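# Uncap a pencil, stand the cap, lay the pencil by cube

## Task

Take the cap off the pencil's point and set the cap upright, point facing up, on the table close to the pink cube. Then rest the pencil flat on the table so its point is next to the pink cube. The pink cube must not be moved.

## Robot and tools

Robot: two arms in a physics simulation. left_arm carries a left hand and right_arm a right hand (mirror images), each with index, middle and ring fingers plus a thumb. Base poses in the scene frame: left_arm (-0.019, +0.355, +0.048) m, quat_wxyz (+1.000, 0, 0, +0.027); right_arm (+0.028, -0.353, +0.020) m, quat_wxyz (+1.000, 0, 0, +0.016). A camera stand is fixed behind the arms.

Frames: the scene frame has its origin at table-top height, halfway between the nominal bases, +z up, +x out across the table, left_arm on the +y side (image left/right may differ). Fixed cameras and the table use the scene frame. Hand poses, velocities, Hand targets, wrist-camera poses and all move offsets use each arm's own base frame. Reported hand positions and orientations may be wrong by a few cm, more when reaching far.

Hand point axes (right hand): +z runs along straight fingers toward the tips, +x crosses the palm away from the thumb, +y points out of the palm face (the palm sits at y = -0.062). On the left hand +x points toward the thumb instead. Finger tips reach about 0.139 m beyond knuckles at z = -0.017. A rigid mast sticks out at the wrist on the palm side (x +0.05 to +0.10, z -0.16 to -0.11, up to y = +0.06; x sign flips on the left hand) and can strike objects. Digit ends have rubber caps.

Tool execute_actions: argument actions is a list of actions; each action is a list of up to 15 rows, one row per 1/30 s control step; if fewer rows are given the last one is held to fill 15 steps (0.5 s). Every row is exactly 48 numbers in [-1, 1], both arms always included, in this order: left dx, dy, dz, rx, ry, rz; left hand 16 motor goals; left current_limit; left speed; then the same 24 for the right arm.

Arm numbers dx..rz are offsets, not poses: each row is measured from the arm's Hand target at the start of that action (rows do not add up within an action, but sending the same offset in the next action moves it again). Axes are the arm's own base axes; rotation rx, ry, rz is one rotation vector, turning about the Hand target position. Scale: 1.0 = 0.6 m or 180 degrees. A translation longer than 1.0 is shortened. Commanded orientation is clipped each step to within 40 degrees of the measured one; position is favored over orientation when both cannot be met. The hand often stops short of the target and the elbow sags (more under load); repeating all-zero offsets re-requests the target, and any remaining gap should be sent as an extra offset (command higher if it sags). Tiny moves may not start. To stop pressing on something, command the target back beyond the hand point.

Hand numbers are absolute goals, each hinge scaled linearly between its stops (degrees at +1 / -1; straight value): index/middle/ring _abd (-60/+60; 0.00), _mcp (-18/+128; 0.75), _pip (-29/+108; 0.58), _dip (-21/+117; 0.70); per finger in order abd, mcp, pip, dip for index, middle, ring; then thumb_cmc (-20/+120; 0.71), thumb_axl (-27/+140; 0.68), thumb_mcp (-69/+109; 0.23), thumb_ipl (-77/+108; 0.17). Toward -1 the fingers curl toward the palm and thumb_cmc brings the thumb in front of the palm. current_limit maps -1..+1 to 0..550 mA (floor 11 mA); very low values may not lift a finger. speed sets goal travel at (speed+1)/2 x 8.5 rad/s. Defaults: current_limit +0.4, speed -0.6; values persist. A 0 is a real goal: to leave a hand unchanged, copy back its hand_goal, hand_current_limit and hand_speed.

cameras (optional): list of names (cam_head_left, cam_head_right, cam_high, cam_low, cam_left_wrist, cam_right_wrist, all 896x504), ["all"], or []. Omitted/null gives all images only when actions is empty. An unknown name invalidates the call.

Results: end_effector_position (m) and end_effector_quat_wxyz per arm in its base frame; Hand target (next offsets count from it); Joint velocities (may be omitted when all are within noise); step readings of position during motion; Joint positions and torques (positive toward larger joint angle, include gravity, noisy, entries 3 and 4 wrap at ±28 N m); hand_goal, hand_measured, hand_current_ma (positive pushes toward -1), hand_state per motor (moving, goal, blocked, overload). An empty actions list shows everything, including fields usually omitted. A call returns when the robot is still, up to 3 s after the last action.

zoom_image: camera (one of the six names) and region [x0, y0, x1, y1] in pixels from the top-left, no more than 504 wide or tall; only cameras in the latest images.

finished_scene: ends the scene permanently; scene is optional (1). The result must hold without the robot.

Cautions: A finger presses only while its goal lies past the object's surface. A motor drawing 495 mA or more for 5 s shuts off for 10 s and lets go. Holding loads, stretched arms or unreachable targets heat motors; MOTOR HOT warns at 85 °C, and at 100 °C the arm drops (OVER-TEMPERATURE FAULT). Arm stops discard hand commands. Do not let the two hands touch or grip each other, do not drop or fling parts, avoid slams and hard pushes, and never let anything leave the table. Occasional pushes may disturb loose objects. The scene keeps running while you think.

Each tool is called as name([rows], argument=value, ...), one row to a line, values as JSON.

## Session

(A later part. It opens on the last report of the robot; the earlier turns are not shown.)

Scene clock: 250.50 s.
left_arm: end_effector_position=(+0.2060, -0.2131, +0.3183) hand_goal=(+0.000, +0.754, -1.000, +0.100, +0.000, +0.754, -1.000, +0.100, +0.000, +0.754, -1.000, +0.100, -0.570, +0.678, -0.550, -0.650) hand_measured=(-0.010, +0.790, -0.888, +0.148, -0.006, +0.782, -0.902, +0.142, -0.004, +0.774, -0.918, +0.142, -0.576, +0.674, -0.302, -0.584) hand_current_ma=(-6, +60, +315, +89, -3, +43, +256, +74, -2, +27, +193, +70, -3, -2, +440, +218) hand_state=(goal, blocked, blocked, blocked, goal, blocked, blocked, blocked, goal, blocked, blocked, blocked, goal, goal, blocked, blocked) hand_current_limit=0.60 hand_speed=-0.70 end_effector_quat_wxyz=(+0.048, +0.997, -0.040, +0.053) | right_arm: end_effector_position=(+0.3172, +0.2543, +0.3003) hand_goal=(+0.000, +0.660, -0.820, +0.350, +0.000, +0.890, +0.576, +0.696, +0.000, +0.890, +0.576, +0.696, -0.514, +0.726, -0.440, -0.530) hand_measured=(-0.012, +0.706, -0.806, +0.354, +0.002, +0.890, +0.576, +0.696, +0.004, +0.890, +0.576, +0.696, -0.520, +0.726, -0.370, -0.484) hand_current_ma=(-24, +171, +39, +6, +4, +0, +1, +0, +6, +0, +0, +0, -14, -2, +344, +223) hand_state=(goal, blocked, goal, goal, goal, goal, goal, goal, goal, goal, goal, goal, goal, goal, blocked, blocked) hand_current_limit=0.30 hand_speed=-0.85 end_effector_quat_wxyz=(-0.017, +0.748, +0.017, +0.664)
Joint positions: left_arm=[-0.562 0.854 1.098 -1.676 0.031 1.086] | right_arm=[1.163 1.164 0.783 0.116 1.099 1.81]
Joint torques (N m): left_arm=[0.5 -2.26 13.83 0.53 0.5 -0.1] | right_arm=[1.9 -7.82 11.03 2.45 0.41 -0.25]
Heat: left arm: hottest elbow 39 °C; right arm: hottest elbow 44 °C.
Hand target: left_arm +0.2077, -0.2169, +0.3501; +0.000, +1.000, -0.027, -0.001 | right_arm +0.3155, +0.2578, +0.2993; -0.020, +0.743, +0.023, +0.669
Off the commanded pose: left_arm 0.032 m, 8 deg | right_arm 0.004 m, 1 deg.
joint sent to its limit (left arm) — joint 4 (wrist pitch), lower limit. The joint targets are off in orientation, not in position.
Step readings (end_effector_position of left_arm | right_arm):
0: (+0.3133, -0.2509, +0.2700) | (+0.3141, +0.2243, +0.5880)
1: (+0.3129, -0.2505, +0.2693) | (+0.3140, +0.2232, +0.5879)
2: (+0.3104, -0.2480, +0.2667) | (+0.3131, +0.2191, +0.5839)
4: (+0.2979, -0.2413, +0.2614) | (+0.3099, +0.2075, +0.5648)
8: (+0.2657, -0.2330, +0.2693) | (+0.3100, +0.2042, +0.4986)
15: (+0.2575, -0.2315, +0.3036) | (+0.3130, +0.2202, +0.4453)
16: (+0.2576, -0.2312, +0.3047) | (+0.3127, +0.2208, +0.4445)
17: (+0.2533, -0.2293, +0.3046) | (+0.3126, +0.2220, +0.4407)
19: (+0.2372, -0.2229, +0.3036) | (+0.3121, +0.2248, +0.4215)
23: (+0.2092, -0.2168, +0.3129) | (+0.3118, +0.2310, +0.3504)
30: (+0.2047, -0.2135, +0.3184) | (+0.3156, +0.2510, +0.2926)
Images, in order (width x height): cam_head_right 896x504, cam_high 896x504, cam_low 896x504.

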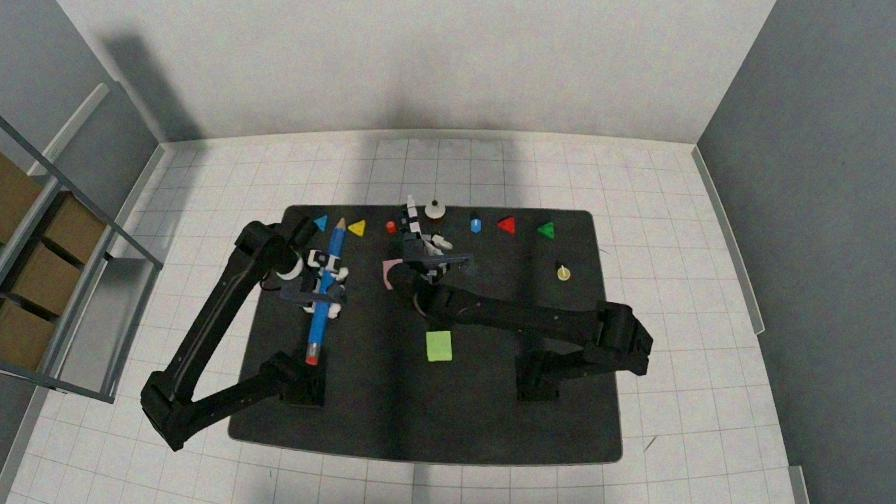

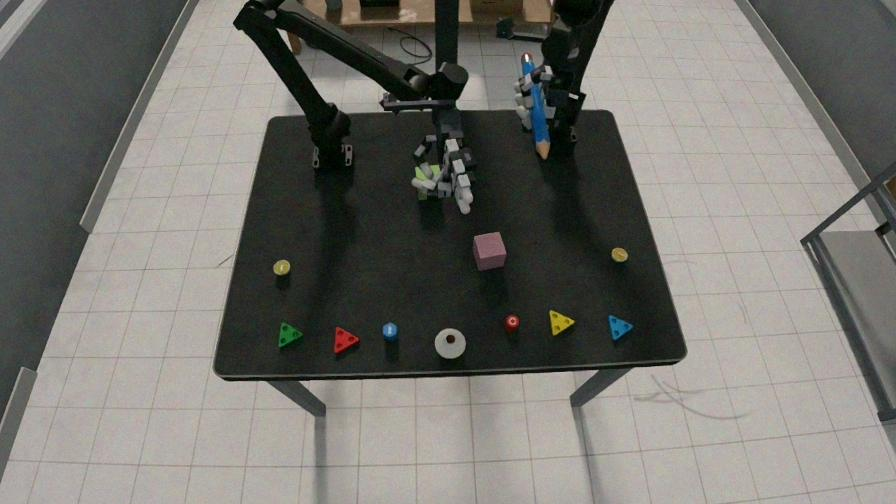

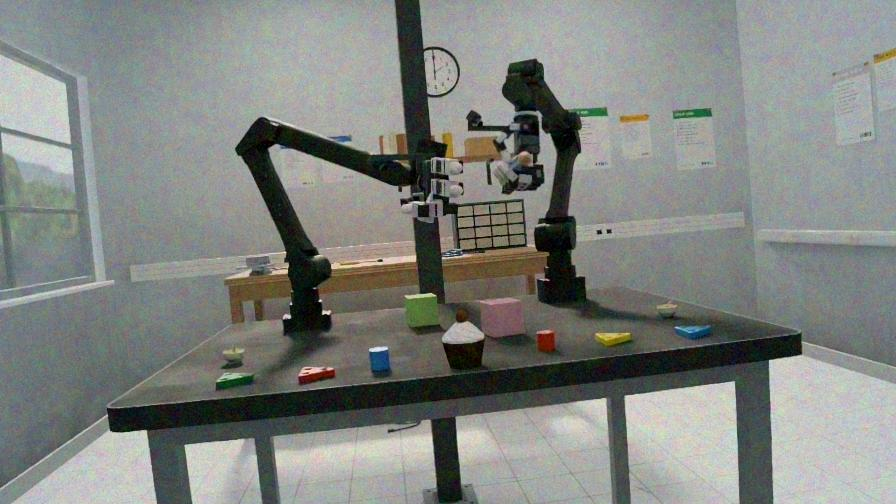

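execute_actions([
  [[-0.05,-0.02,-0.08,0,0,0,0,0.754,-1,0.1,0,0.754,-1,0.1,0,0.754,-1,0.1,-0.571,0.678,-0.55,-0.65,0.6,-0.7,0.005,0.05,-0.28,0.05,0,0,0,0.66,-0.82,0.35,0,0.89,0.576,0.696,0,0.89,0.576,0.696,-0.514,0.725,-0.44,-0.53,0.3,-0.85]],
], cameras=["cam_low","cam_high","cam_head_right","cam_right_wrist"])

zoom_image(camera="cam_low", region=[390, 210, 490, 310])

zoom_image(camera="cam_high", region=[410, 150, 510, 250])

Scene clock: 255.80 s.
left_arm: end_effector_position=(+0.1796, -0.2285, +0.2906) hand_goal=(+0.000, +0.754, -1.000, +0.100, +0.000, +0.754, -1.000, +0.100, +0.000, +0.754, -1.000, +0.100, -0.570, +0.678, -0.550, -0.650) hand_measured=(-0.010, +0.790, -0.888, +0.148, -0.006, +0.782, -0.902, +0.142, -0.004, +0.774, -0.918, +0.142, -0.574, +0.674, -0.302, -0.584) hand_current_ma=(-6, +61, +315, +89, -3, +43, +256, +74, -2, +27, +193, +70, -3, -2, +440, +218) hand_state=(goal, blocked, blocked, blocked, goal, blocked, blocked, blocked, goal, blocked, blocked, blocked, goal, goal, blocked, blocked) hand_current_limit=0.60 hand_speed=-0.70 end_effector_quat_wxyz=(+0.032, +0.998, -0.035, +0.027) | right_arm: end_effector_position=(+0.3168, +0.2774, +0.1323) hand_goal=(+0.000, +0.660, -0.820, +0.350, +0.000, +0.890, +0.576, +0.696, +0.000, +0.890, +0.576, +0.696, -0.514, +0.726, -0.440, -0.530) hand_measured=(-0.012, +0.706, -0.806, +0.354, +0.002, +0.890, +0.576, +0.696, +0.004, +0.890, +0.576, +0.696, -0.520, +0.726, -0.370, -0.484) hand_current_ma=(-24, +171, +39, +6, +5, +0, +1, +0, +6, +0, +0, +0, -14, -2, +344, +223) hand_state=(goal, blocked, goal, goal, goal, goal, goal, goal, goal, goal, goal, goal, goal, goal, blocked, blocked) hand_current_limit=0.30 hand_speed=-0.85 end_effector_quat_wxyz=(-0.074, +0.747, -0.035, +0.660)
Joint positions: left_arm=[-0.702 0.844 1.034 -1.678 0.017 0.939] | right_arm=[1.179 1.525 0.605 0.655 1.1 1.967]
Joint torques (N m): left_arm=[0.26 -2.84 10.58 0.62 0.23 -0.16] | right_arm=[1.85 -8.88 9.59 2.4 0.42 -0.25]
Heat: left arm: hottest elbow 39 °C; right arm: hottest elbow 42 °C.
Hand target: left_arm +0.1778, -0.2289, +0.3021; +0.000, +1.000, -0.027, -0.001 | right_arm +0.3186, +0.2878, +0.1312; -0.078, +0.739, -0.030, +0.668
Off the commanded pose: left_arm 0.012 m, 5 deg | right_arm 0.011 m, 2 deg.
joint sent to its limit (left arm) — joint 4 (wrist pitch), lower limit. The joint targets are off in orientation, not in position.
Step readings (end_effector_position of left_arm | right_arm):
0: (+0.2060, -0.2131, +0.3183) | (+0.3172, +0.2543, +0.3003)
1: (+0.2060, -0.2132, +0.3183) | (+0.3171, +0.2543, +0.2995)
2: (+0.2058, -0.2137, +0.3181) | (+0.3170, +0.2552, +0.2941)
4: (+0.2000, -0.2185, +0.3148) | (+0.3162, +0.2589, +0.2714)
8: (+0.1808, -0.2279, +0.2984) | (+0.3116, +0.2611, +0.1934)
15: (+0.1781, -0.2287, +0.2906) | (+0.3138, +0.2717, +0.1275)
Images, in order (width x height): cam_head_right 896x504, cam_high 896x504, cam_low 896x504, cam_right_wrist 896x504.

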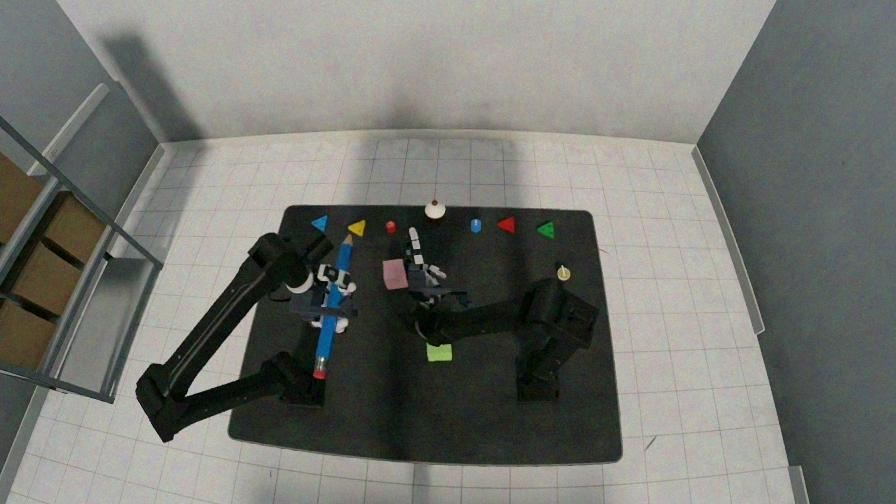

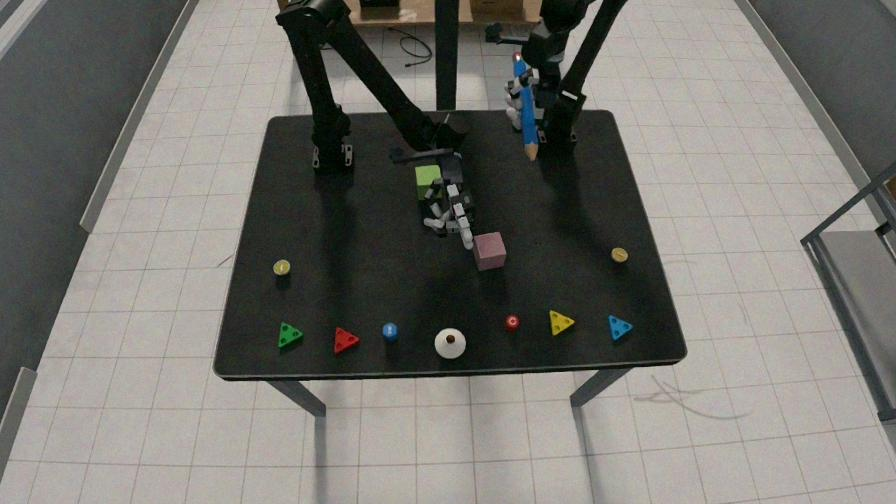

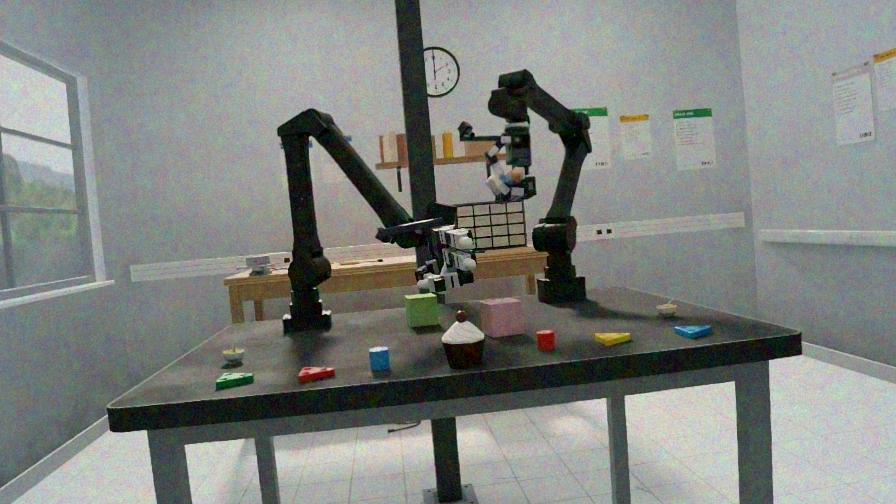

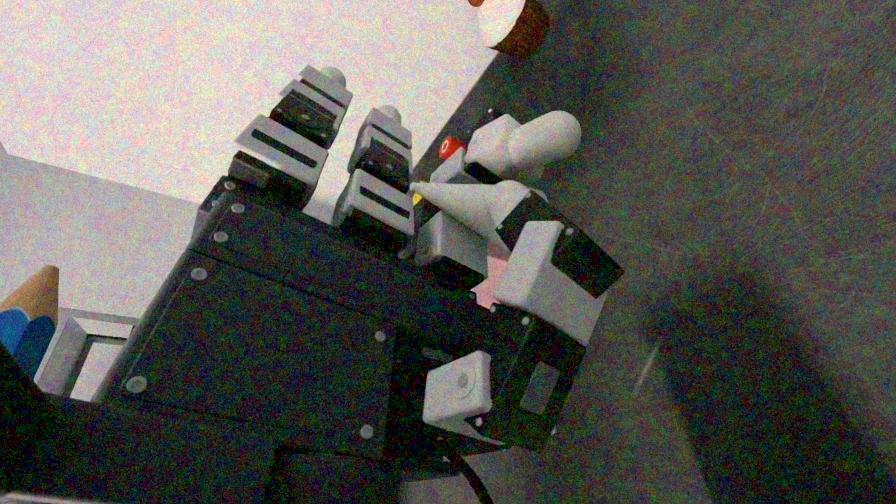

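Scaled by 5.040.

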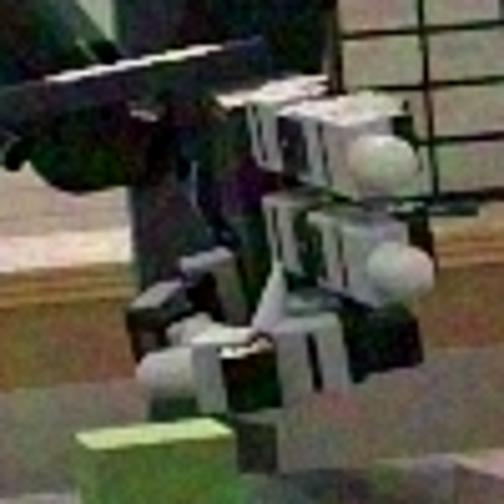

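Scaled by 5.040.

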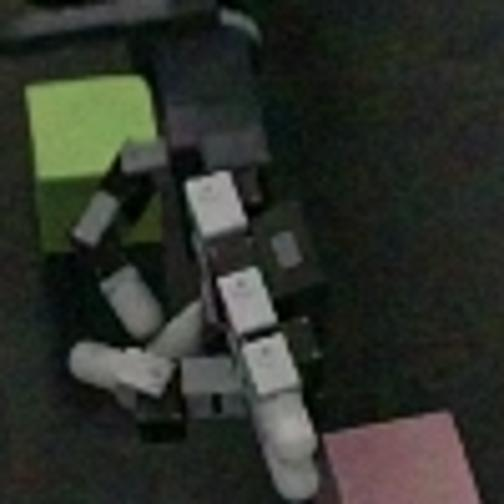

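zoom_image(camera="cam_low", region=[410, 260, 470, 300])

zoom_image(camera="cam_high", region=[420, 200, 480, 240])

Scaled by 8.400.

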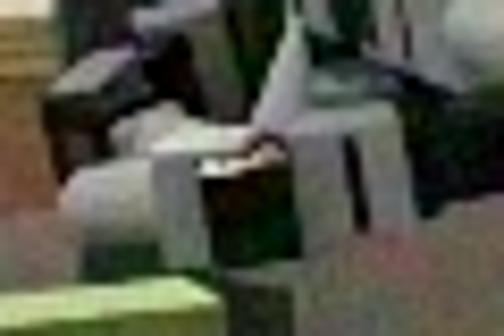

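Scaled by 8.400.

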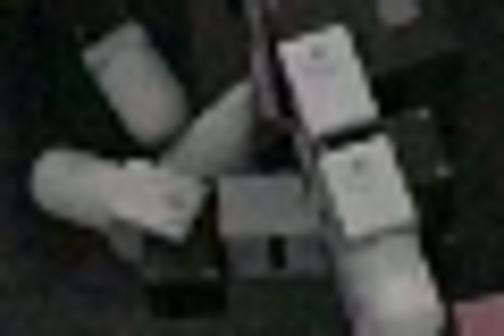

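execute_actions([
  [[0,0,0,0,0,0,0,0.754,-1,0.1,0,0.754,-1,0.1,0,0.754,-1,0.1,-0.571,0.678,-0.55,-0.65,0.6,-0.7,0,0,-0.125,0,0,0,0,0.66,-0.82,0.35,0,0.89,0.576,0.696,0,0.89,0.576,0.696,-0.514,0.725,-0.44,-0.53,0.3,-0.85]],
], cameras=["cam_low","cam_high","cam_head_right"])

zoom_image(camera="cam_low", region=[390, 260, 490, 360])

zoom_image(camera="cam_high", region=[410, 170, 510, 270])

Scene clock: 258.80 s.
left_arm: end_effector_position=(+0.1796, -0.2286, +0.2906) hand_goal=(+0.000, +0.754, -1.000, +0.100, +0.000, +0.754, -1.000, +0.100, +0.000, +0.754, -1.000, +0.100, -0.570, +0.678, -0.550, -0.650) hand_measured=(-0.010, +0.790, -0.888, +0.148, -0.006, +0.782, -0.902, +0.142, -0.004, +0.774, -0.918, +0.142, -0.574, +0.674, -0.302, -0.584) hand_current_ma=(-6, +61, +315, +89, -3, +43, +256, +74, -2, +27, +193, +70, -3, -2, +440, +218) hand_state=(goal, blocked, blocked, blocked, goal, blocked, blocked, blocked, goal, blocked, blocked, blocked, goal, goal, blocked, blocked) hand_current_limit=0.60 hand_speed=-0.70 end_effector_quat_wxyz=(+0.032, +0.999, -0.034, +0.027) | right_arm: end_effector_position=(+0.3208, +0.2849, +0.0619) hand_goal=(+0.000, +0.660, -0.820, +0.350, +0.000, +0.890, +0.576, +0.696, +0.000, +0.890, +0.576, +0.696, -0.514, +0.726, -0.440, -0.530) hand_measured=(-0.012, +0.706, -0.806, +0.354, +0.002, +0.890, +0.576, +0.696, +0.004, +0.890, +0.576, +0.696, -0.520, +0.726, -0.370, -0.484) hand_current_ma=(-24, +171, +39, +6, +5, +0, +1, +0, +6, +0, +0, +0, -14, -2, +344, +223) hand_state=(goal, blocked, goal, goal, goal, goal, goal, goal, goal, goal, goal, goal, goal, goal, blocked, blocked) hand_current_limit=0.30 hand_speed=-0.85 end_effector_quat_wxyz=(-0.080, +0.740, -0.038, +0.667)
Joint positions: left_arm=[-0.703 0.844 1.034 -1.678 0.017 0.936] | right_arm=[1.179 1.784 0.593 0.974 1.101 1.935]
Joint torques (N m): left_arm=[0.79 -1.55 10.3 0.8 0.16 -0.09] | right_arm=[1.79 -10.17 5.7 2.43 0.36 -0.24]
Heat: left arm: hottest elbow 39 °C; right arm: hottest elbow 42 °C.
Hand target: left_arm +0.1778, -0.2289, +0.3021; +0.000, +1.000, -0.027, -0.001 | right_arm +0.3185, +0.2877, +0.0561; -0.078, +0.739, -0.030, +0.668
Off the commanded pose: left_arm 0.012 m, 5 deg | right_arm 0.007 m, 1 deg.
joint sent to its limit (left arm) — joint 4 (wrist pitch), lower limit. The joint targets are off in orientation, not in position.
Step readings (end_effector_position of left_arm | right_arm):
0: (+0.1796, -0.2285, +0.2906) | (+0.3168, +0.2774, +0.1323)
1: (+0.1796, -0.2285, +0.2906) | (+0.3169, +0.2775, +0.1322)
2: (+0.1796, -0.2285, +0.2906) | (+0.3174, +0.2786, +0.1305)
4: (+0.1796, -0.2286, +0.2906) | (+0.3188, +0.2824, +0.1211)
8: (+0.1795, -0.2286, +0.2906) | (+0.3193, +0.2839, +0.0834)
15: (+0.1796, -0.2286, +0.2906) | (+0.3194, +0.2831, +0.0571)
Images, in order (width x height): cam_head_right 896x504, cam_high 896x504, cam_low 896x504.

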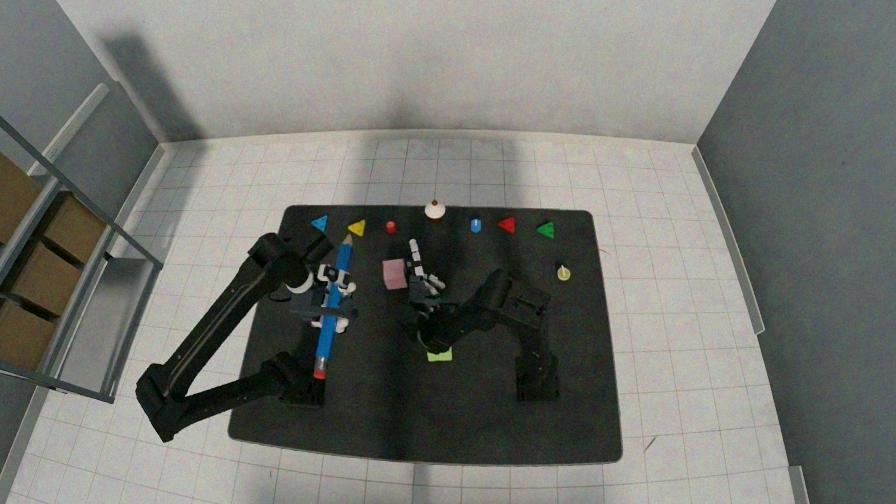

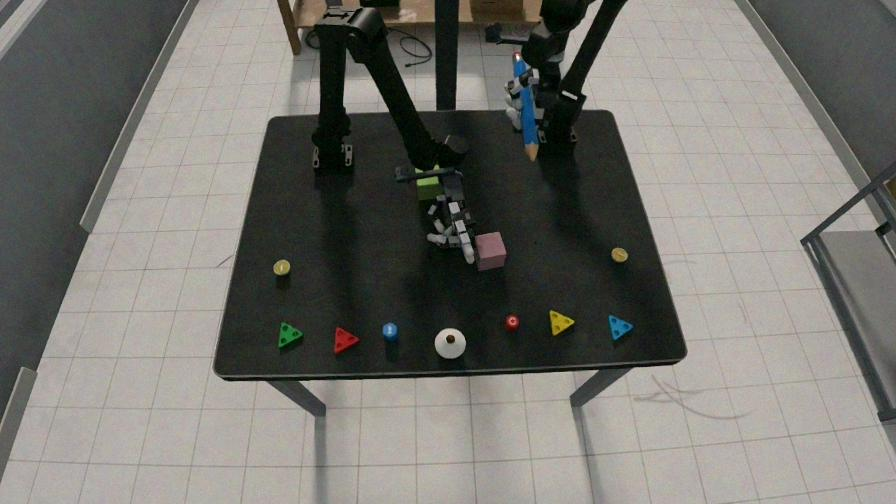

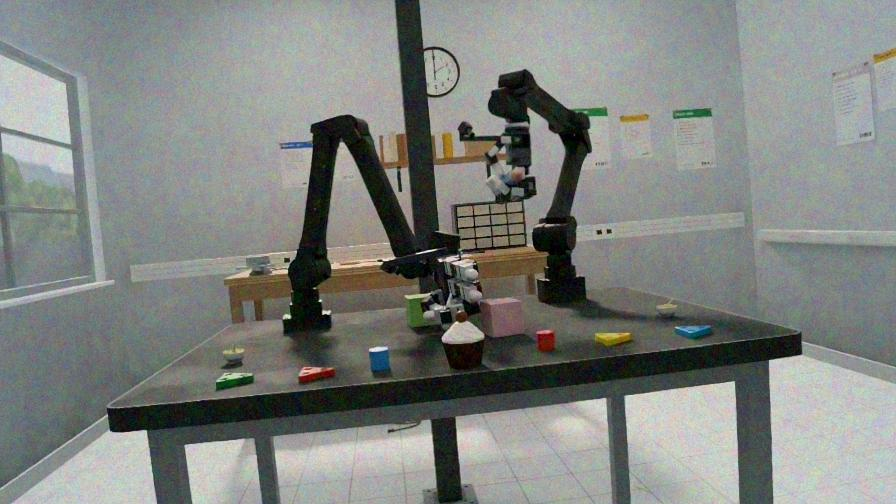

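Scaled by 5.040.

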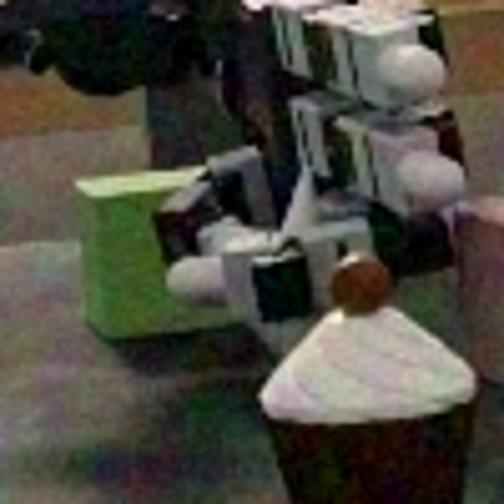

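Scaled by 5.040.

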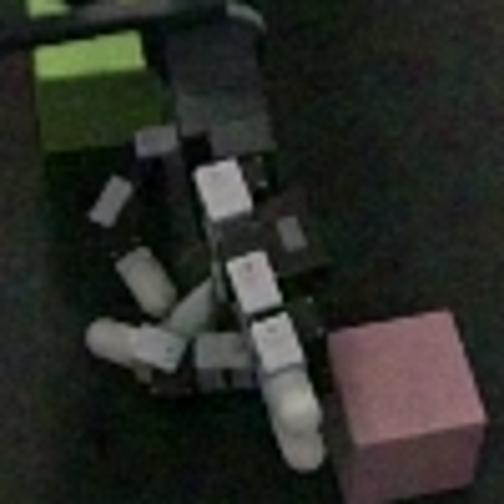

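zoom_image(camera="cam_low", region=[420, 290, 470, 340])

zoom_image(camera="cam_head_right", region=[380, 240, 460, 320])

zoom_image(camera="cam_high", region=[420, 210, 480, 270])

Scaled by 10.080.

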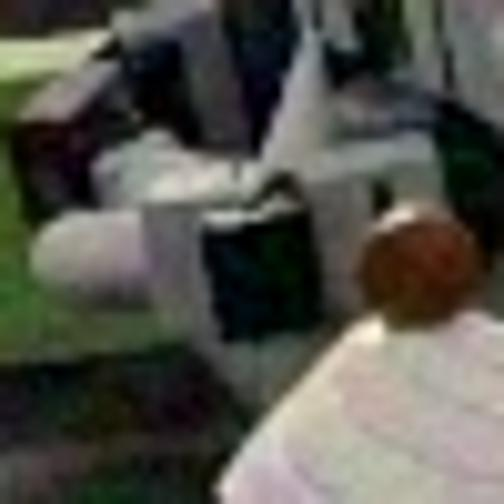

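Scaled by 6.300.

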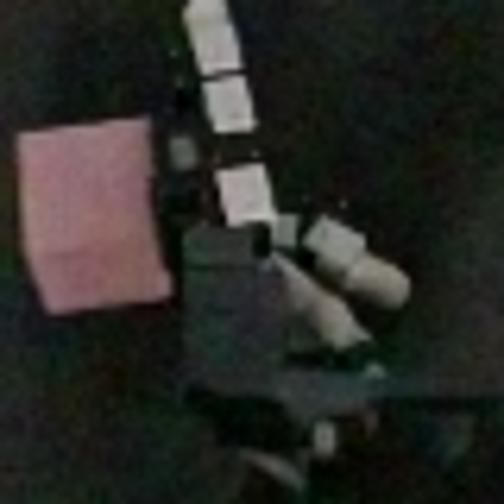

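Scaled by 8.400.

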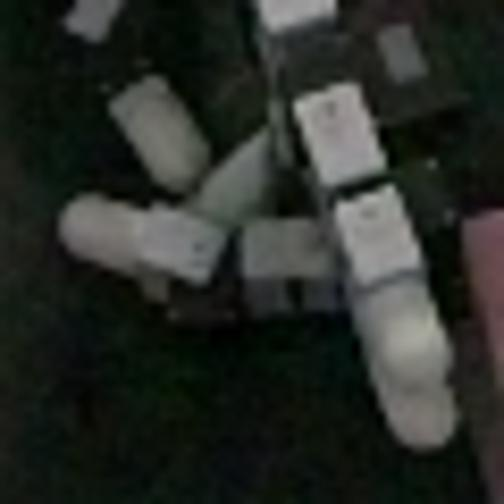

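execute_actions([
  [[0,0,0,0,0,0,0,0.754,-1,0.1,0,0.754,-1,0.1,0,0.754,-1,0.1,-0.571,0.678,-0.55,-0.65,0.6,-0.7,0,0,-0.018,0,0,0,0,0.66,-0.82,0.35,0,0.89,0.576,0.696,0,0.89,0.576,0.696,-0.514,0.725,-0.44,-0.53,0.3,-0.85]],
], cameras=["cam_low","cam_high"])

zoom_image(camera="cam_low", region=[420, 290, 470, 340])

zoom_image(camera="cam_high", region=[420, 210, 480, 270])

Scene clock: 266.17 s.
left_arm: end_effector_position=(+0.1796, -0.2286, +0.2906) hand_goal=(+0.000, +0.754, -1.000, +0.100, +0.000, +0.754, -1.000, +0.100, +0.000, +0.754, -1.000, +0.100, -0.570, +0.678, -0.550, -0.650) hand_measured=(-0.010, +0.790, -0.888, +0.148, -0.006, +0.782, -0.902, +0.142, -0.004, +0.774, -0.918, +0.142, -0.574, +0.674, -0.302, -0.584) hand_current_ma=(-6, +61, +315, +89, -3, +43, +256, +74, -2, +27, +193, +70, -3, -2, +440, +218) hand_state=(goal, blocked, blocked, blocked, goal, blocked, blocked, blocked, goal, blocked, blocked, blocked, goal, goal, blocked, blocked) hand_current_limit=0.60 hand_speed=-0.70 end_effector_quat_wxyz=(+0.032, +0.999, -0.034, +0.027) | right_arm: end_effector_position=(+0.3209, +0.2848, +0.0507) hand_goal=(+0.000, +0.660, -0.820, +0.350, +0.000, +0.890, +0.576, +0.696, +0.000, +0.890, +0.576, +0.696, -0.514, +0.726, -0.440, -0.530) hand_measured=(-0.012, +0.706, -0.806, +0.354, +0.002, +0.890, +0.576, +0.696, +0.004, +0.890, +0.576, +0.696, -0.520, +0.726, -0.370, -0.484) hand_current_ma=(-24, +171, +39, +6, +5, +0, +1, +0, +6, +0, +0, +0, -14, -2, +344, +223) hand_state=(goal, blocked, goal, goal, goal, goal, goal, goal, goal, goal, goal, goal, goal, goal, blocked, blocked) hand_current_limit=0.30 hand_speed=-0.85 end_effector_quat_wxyz=(-0.079, +0.739, -0.037, +0.668)
Joint positions: left_arm=[-0.703 0.844 1.034 -1.678 0.017 0.936] | right_arm=[1.179 1.826 0.593 1.022 1.101 1.928]
Joint torques (N m): left_arm=[-0.5 -1.96 10.35 0.77 0.27 -0.09] | right_arm=[1.9 -10.58 5.35 2.5 0.33 -0.25]
Heat: left arm: hottest elbow 40 °C; right arm: hottest elbow 40 °C.
Hand target: left_arm +0.1778, -0.2289, +0.3021; +0.000, +1.000, -0.027, -0.001 | right_arm +0.3186, +0.2878, +0.0454; -0.078, +0.739, -0.030, +0.668
Off the commanded pose: left_arm 0.012 m, 5 deg | right_arm 0.007 m, 1 deg.
joint sent to its limit (left arm) — joint 4 (wrist pitch), lower limit. The joint targets are off in orientation, not in position.
Step readings (end_effector_position of left_arm | right_arm):
0: (+0.1796, -0.2286, +0.2906) | (+0.3208, +0.2848, +0.0620)
1: (+0.1796, -0.2286, +0.2906) | (+0.3208, +0.2849, +0.0620)
2: (+0.1796, -0.2286, +0.2906) | (+0.3209, +0.2851, +0.0618)
4: (+0.1796, -0.2286, +0.2906) | (+0.3210, +0.2854, +0.0602)
8: (+0.1796, -0.2286, +0.2906) | (+0.3208, +0.2849, +0.0533)
15: (+0.1796, -0.2286, +0.2906) | (+0.3208, +0.2847, +0.0504)
Images, in order (width x height): cam_high 896x504, cam_low 896x504.

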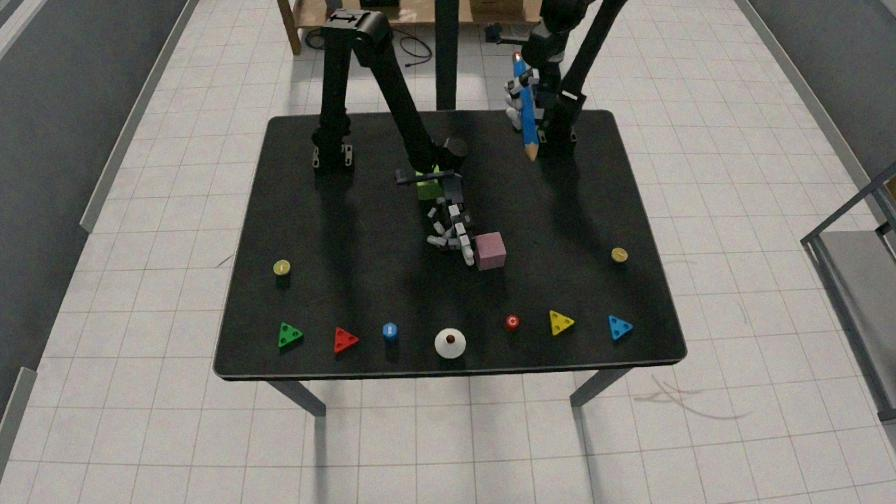

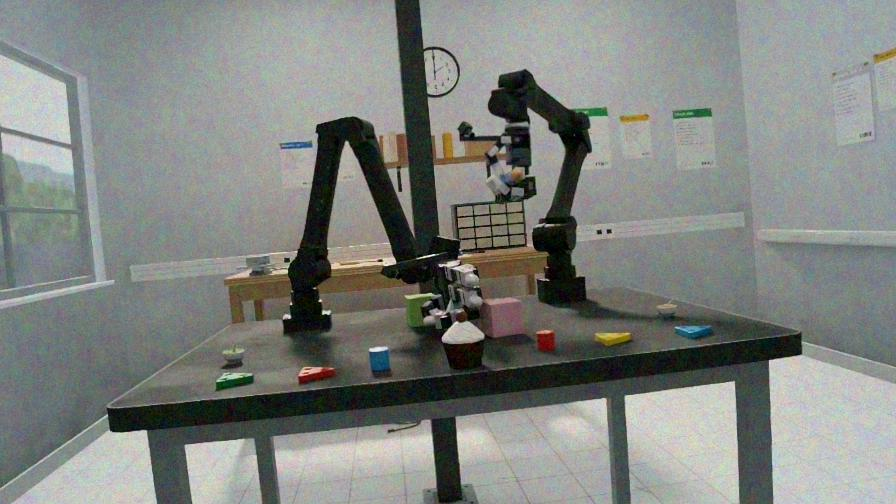

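Scaled by 10.080.

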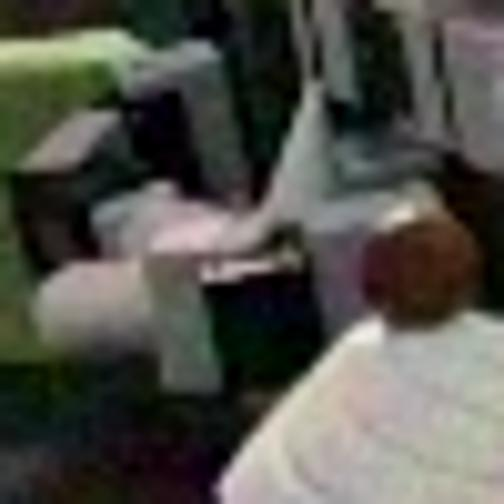

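Scaled by 8.400.

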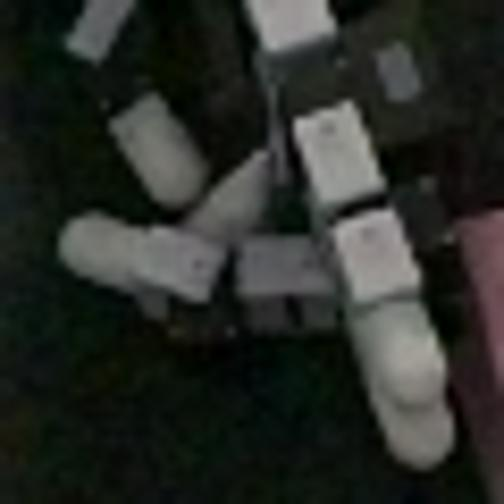

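execute_actions([
  [[0,0,0,0,0,0,0,0.754,-1,0.1,0,0.754,-1,0.1,0,0.754,-1,0.1,-0.571,0.678,-0.55,-0.65,0.6,-0.7,0,0,-0.0133,0,0,0,0,0.66,-0.82,0.35,0,0.89,0.576,0.696,0,0.89,0.576,0.696,-0.514,0.725,-0.44,-0.53,0.3,-0.85]],
], cameras=["cam_low","cam_high"])

zoom_image(camera="cam_low", region=[420, 290, 470, 340])

zoom_image(camera="cam_high", region=[420, 210, 480, 270])

Scene clock: 267.67 s.
left_arm: end_effector_position=(+0.1796, -0.2286, +0.2906) hand_goal=(+0.000, +0.754, -1.000, +0.100, +0.000, +0.754, -1.000, +0.100, +0.000, +0.754, -1.000, +0.100, -0.570, +0.678, -0.550, -0.650) hand_measured=(-0.010, +0.790, -0.888, +0.148, -0.006, +0.782, -0.902, +0.142, -0.004, +0.774, -0.918, +0.142, -0.574, +0.674, -0.302, -0.584) hand_current_ma=(-6, +61, +315, +89, -3, +43, +256, +74, -2, +27, +193, +70, -3, -2, +440, +218) hand_state=(goal, blocked, blocked, blocked, goal, blocked, blocked, blocked, goal, blocked, blocked, blocked, goal, goal, blocked, blocked) hand_current_limit=0.60 hand_speed=-0.70 end_effector_quat_wxyz=(+0.032, +0.999, -0.034, +0.027) | right_arm: end_effector_position=(+0.3207, +0.2843, +0.0428) hand_goal=(+0.000, +0.660, -0.820, +0.350, +0.000, +0.890, +0.576, +0.696, +0.000, +0.890, +0.576, +0.696, -0.514, +0.726, -0.440, -0.530) hand_measured=(-0.012, +0.706, -0.806, +0.354, +0.002, +0.890, +0.576, +0.696, +0.004, +0.890, +0.576, +0.696, -0.520, +0.726, -0.370, -0.484) hand_current_ma=(-24, +171, +39, +6, +5, +0, +1, +0, +6, +0, +0, +0, -14, -2, +344, +223) hand_state=(goal, blocked, goal, goal, goal, goal, goal, goal, goal, goal, goal, goal, goal, goal, blocked, blocked) hand_current_limit=0.30 hand_speed=-0.85 end_effector_quat_wxyz=(-0.079, +0.739, -0.037, +0.668)
Joint positions: left_arm=[-0.703 0.844 1.034 -1.678 0.017 0.936] | right_arm=[1.179 1.854 0.593 1.049 1.101 1.927]
Joint torques (N m): left_arm=[0.21 -1.85 10.52 0.61 0.28 -0.11] | right_arm=[2.02 -10.64 5.19 2.5 0.34 -0.26]
Heat: left arm: hottest elbow 40 °C; right arm: hottest elbow 40 °C.
Hand target: left_arm +0.1778, -0.2289, +0.3021; +0.000, +1.000, -0.027, -0.001 | right_arm +0.3185, +0.2877, +0.0374; -0.078, +0.739, -0.030, +0.668
Off the commanded pose: left_arm 0.012 m, 5 deg | right_arm 0.007 m, 1 deg.
joint sent to its limit (left arm) — joint 4 (wrist pitch), lower limit. The joint targets are off in orientation, not in position.
Step readings (end_effector_position of left_arm | right_arm):
0: (+0.1796, -0.2286, +0.2906) | (+0.3209, +0.2848, +0.0507)
1: (+0.1796, -0.2286, +0.2906) | (+0.3209, +0.2848, +0.0508)
2: (+0.1796, -0.2286, +0.2906) | (+0.3209, +0.2848, +0.0505)
4: (+0.1796, -0.2286, +0.2906) | (+0.3210, +0.2850, +0.0495)
8: (+0.1796, -0.2286, +0.2906) | (+0.3208, +0.2845, +0.0451)
15: (+0.1796, -0.2286, +0.2906) | (+0.3207, +0.2842, +0.0427)
Images, in order (width x height): cam_high 896x504, cam_low 896x504.

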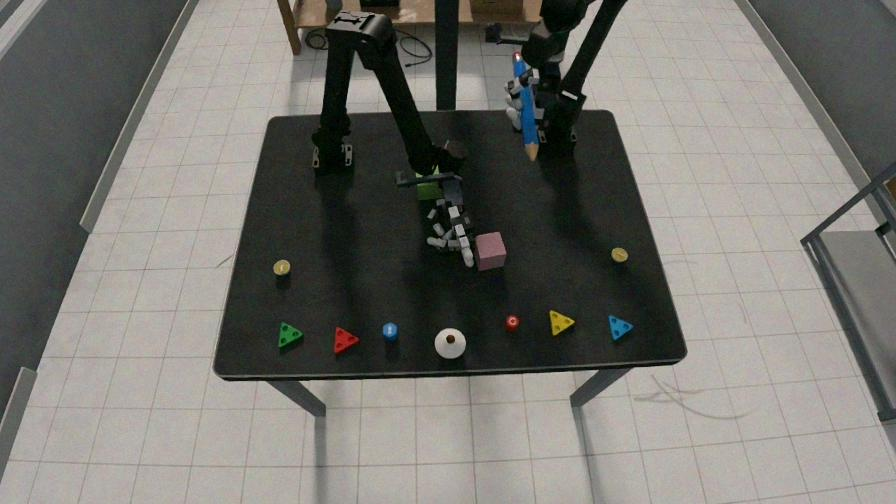

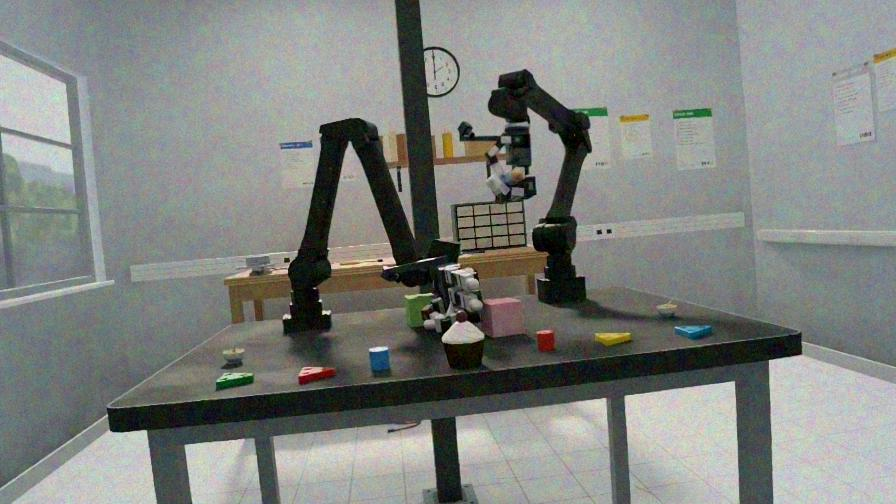

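Scaled by 10.080.

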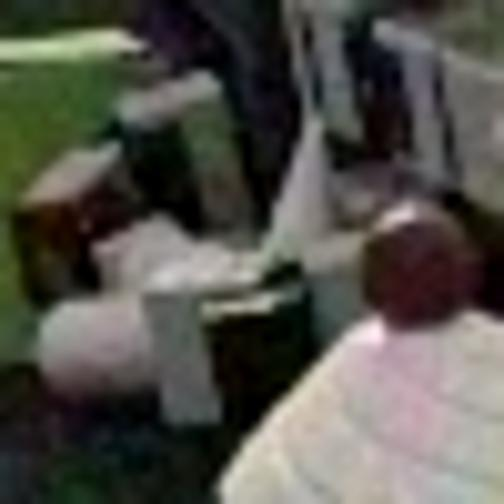

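Scaled by 8.400.

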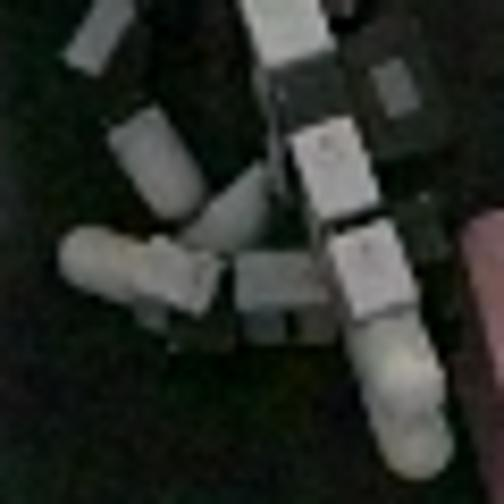

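execute_actions([
  [[0,0,0,0,0,0,0,0.754,-1,0.1,0,0.754,-1,0.1,0,0.754,-1,0.1,-0.571,0.678,-0.55,-0.65,0.6,-0.7,0,0,-0.0133,0,0,0,0,0.66,-0.82,0.35,0,0.89,0.576,0.696,0,0.89,0.576,0.696,-0.514,0.725,-0.44,-0.53,0.3,-0.85]],
], cameras=["cam_low","cam_high"])

zoom_image(camera="cam_low", region=[420, 290, 470, 340])

zoom_image(camera="cam_high", region=[420, 210, 480, 270])

Scene clock: 269.33 s.
left_arm: end_effector_position=(+0.1796, -0.2286, +0.2906) hand_goal=(+0.000, +0.754, -1.000, +0.100, +0.000, +0.754, -1.000, +0.100, +0.000, +0.754, -1.000, +0.100, -0.570, +0.678, -0.550, -0.650) hand_measured=(-0.010, +0.790, -0.888, +0.148, -0.006, +0.782, -0.902, +0.142, -0.004, +0.774, -0.918, +0.142, -0.574, +0.674, -0.302, -0.584) hand_current_ma=(-6, +61, +315, +89, -3, +43, +256, +74, -2, +27, +193, +70, -3, -2, +440, +218) hand_state=(goal, blocked, blocked, blocked, goal, blocked, blocked, blocked, goal, blocked, blocked, blocked, goal, goal, blocked, blocked) hand_current_limit=0.60 hand_speed=-0.70 end_effector_quat_wxyz=(+0.032, +0.999, -0.034, +0.027) | right_arm: end_effector_position=(+0.3207, +0.2841, +0.0383) hand_goal=(+0.000, +0.660, -0.820, +0.350, +0.000, +0.890, +0.576, +0.696, +0.000, +0.890, +0.576, +0.696, -0.514, +0.726, -0.440, -0.530) hand_measured=(-0.006, +0.706, -0.806, +0.354, +0.002, +0.890, +0.576, +0.696, +0.004, +0.890, +0.576, +0.696, -0.520, +0.722, -0.370, -0.484) hand_current_ma=(-14, +171, +38, +6, +5, +0, +1, +0, +6, +0, +0, +0, -14, -8, +344, +221) hand_state=(goal, blocked, goal, goal, goal, goal, goal, goal, goal, goal, goal, goal, goal, goal, blocked, blocked) hand_current_limit=0.30 hand_speed=-0.85 end_effector_quat_wxyz=(-0.081, +0.737, -0.040, +0.670)
Joint positions: left_arm=[-0.703 0.844 1.034 -1.678 0.017 0.936] | right_arm=[1.179 1.874 0.593 1.079 1.104 1.925]
Joint torques (N m): left_arm=[0.73 -1.67 10.45 0.59 0.18 -0.14] | right_arm=[1.73 -9.93 5.16 2.33 0.24 -0.23]
Heat: left arm: hottest elbow 40 °C; right arm: hottest elbow 39 °C.
Hand target: left_arm +0.1778, -0.2289, +0.3021; +0.000, +1.000, -0.027, -0.001 | right_arm +0.3185, +0.2878, +0.0294; -0.078, +0.739, -0.030, +0.668
Off the commanded pose: left_arm 0.012 m, 5 deg | right_arm 0.010 m, 1 deg.
joint sent to its limit (left arm) — joint 4 (wrist pitch), lower limit. The joint targets are off in orientation, not in position.
Step readings (end_effector_position of left_arm | right_arm):
0: (+0.1796, -0.2286, +0.2906) | (+0.3207, +0.2843, +0.0428)
1: (+0.1796, -0.2286, +0.2906) | (+0.3207, +0.2843, +0.0428)
2: (+0.1796, -0.2286, +0.2906) | (+0.3208, +0.2844, +0.0426)
4: (+0.1796, -0.2286, +0.2906) | (+0.3208, +0.2845, +0.0415)
8: (+0.1796, -0.2286, +0.2906) | (+0.3206, +0.2839, +0.0383)
15: (+0.1796, -0.2286, +0.2906) | (+0.3207, +0.2841, +0.0383)
Images, in order (width x height): cam_high 896x504, cam_low 896x504.

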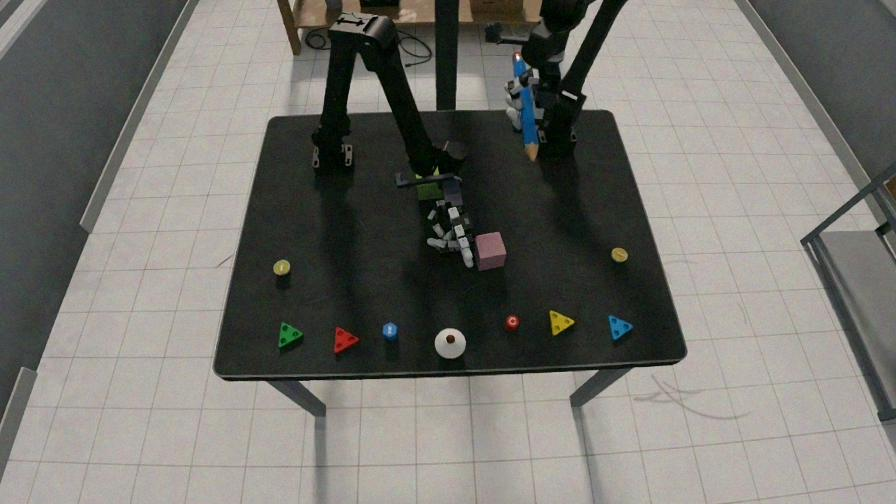

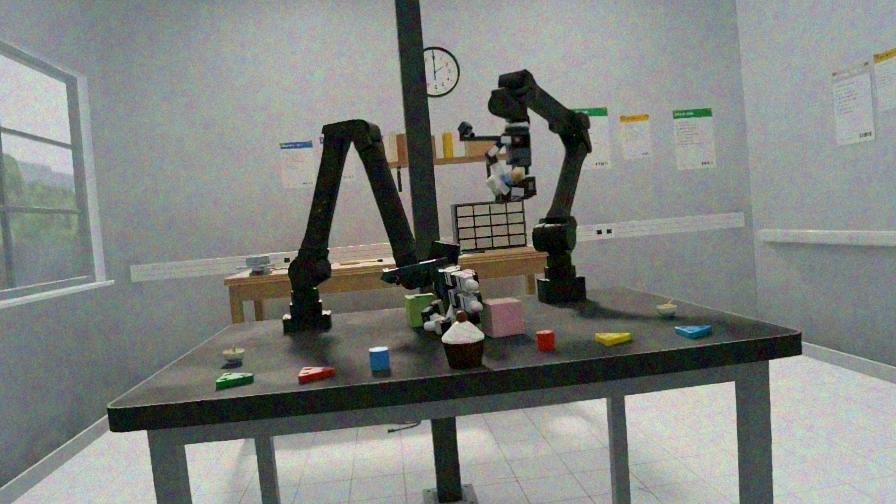

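Scaled by 10.080.

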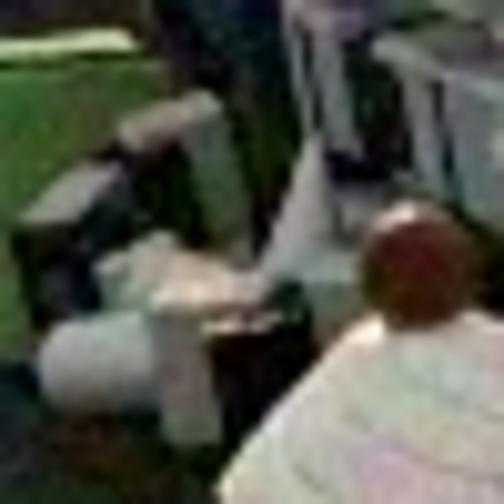

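Scaled by 8.400.

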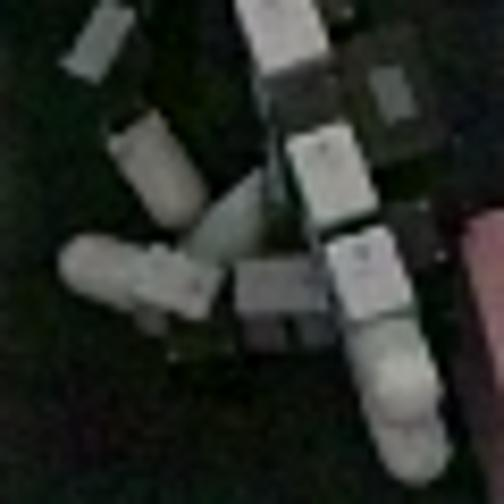

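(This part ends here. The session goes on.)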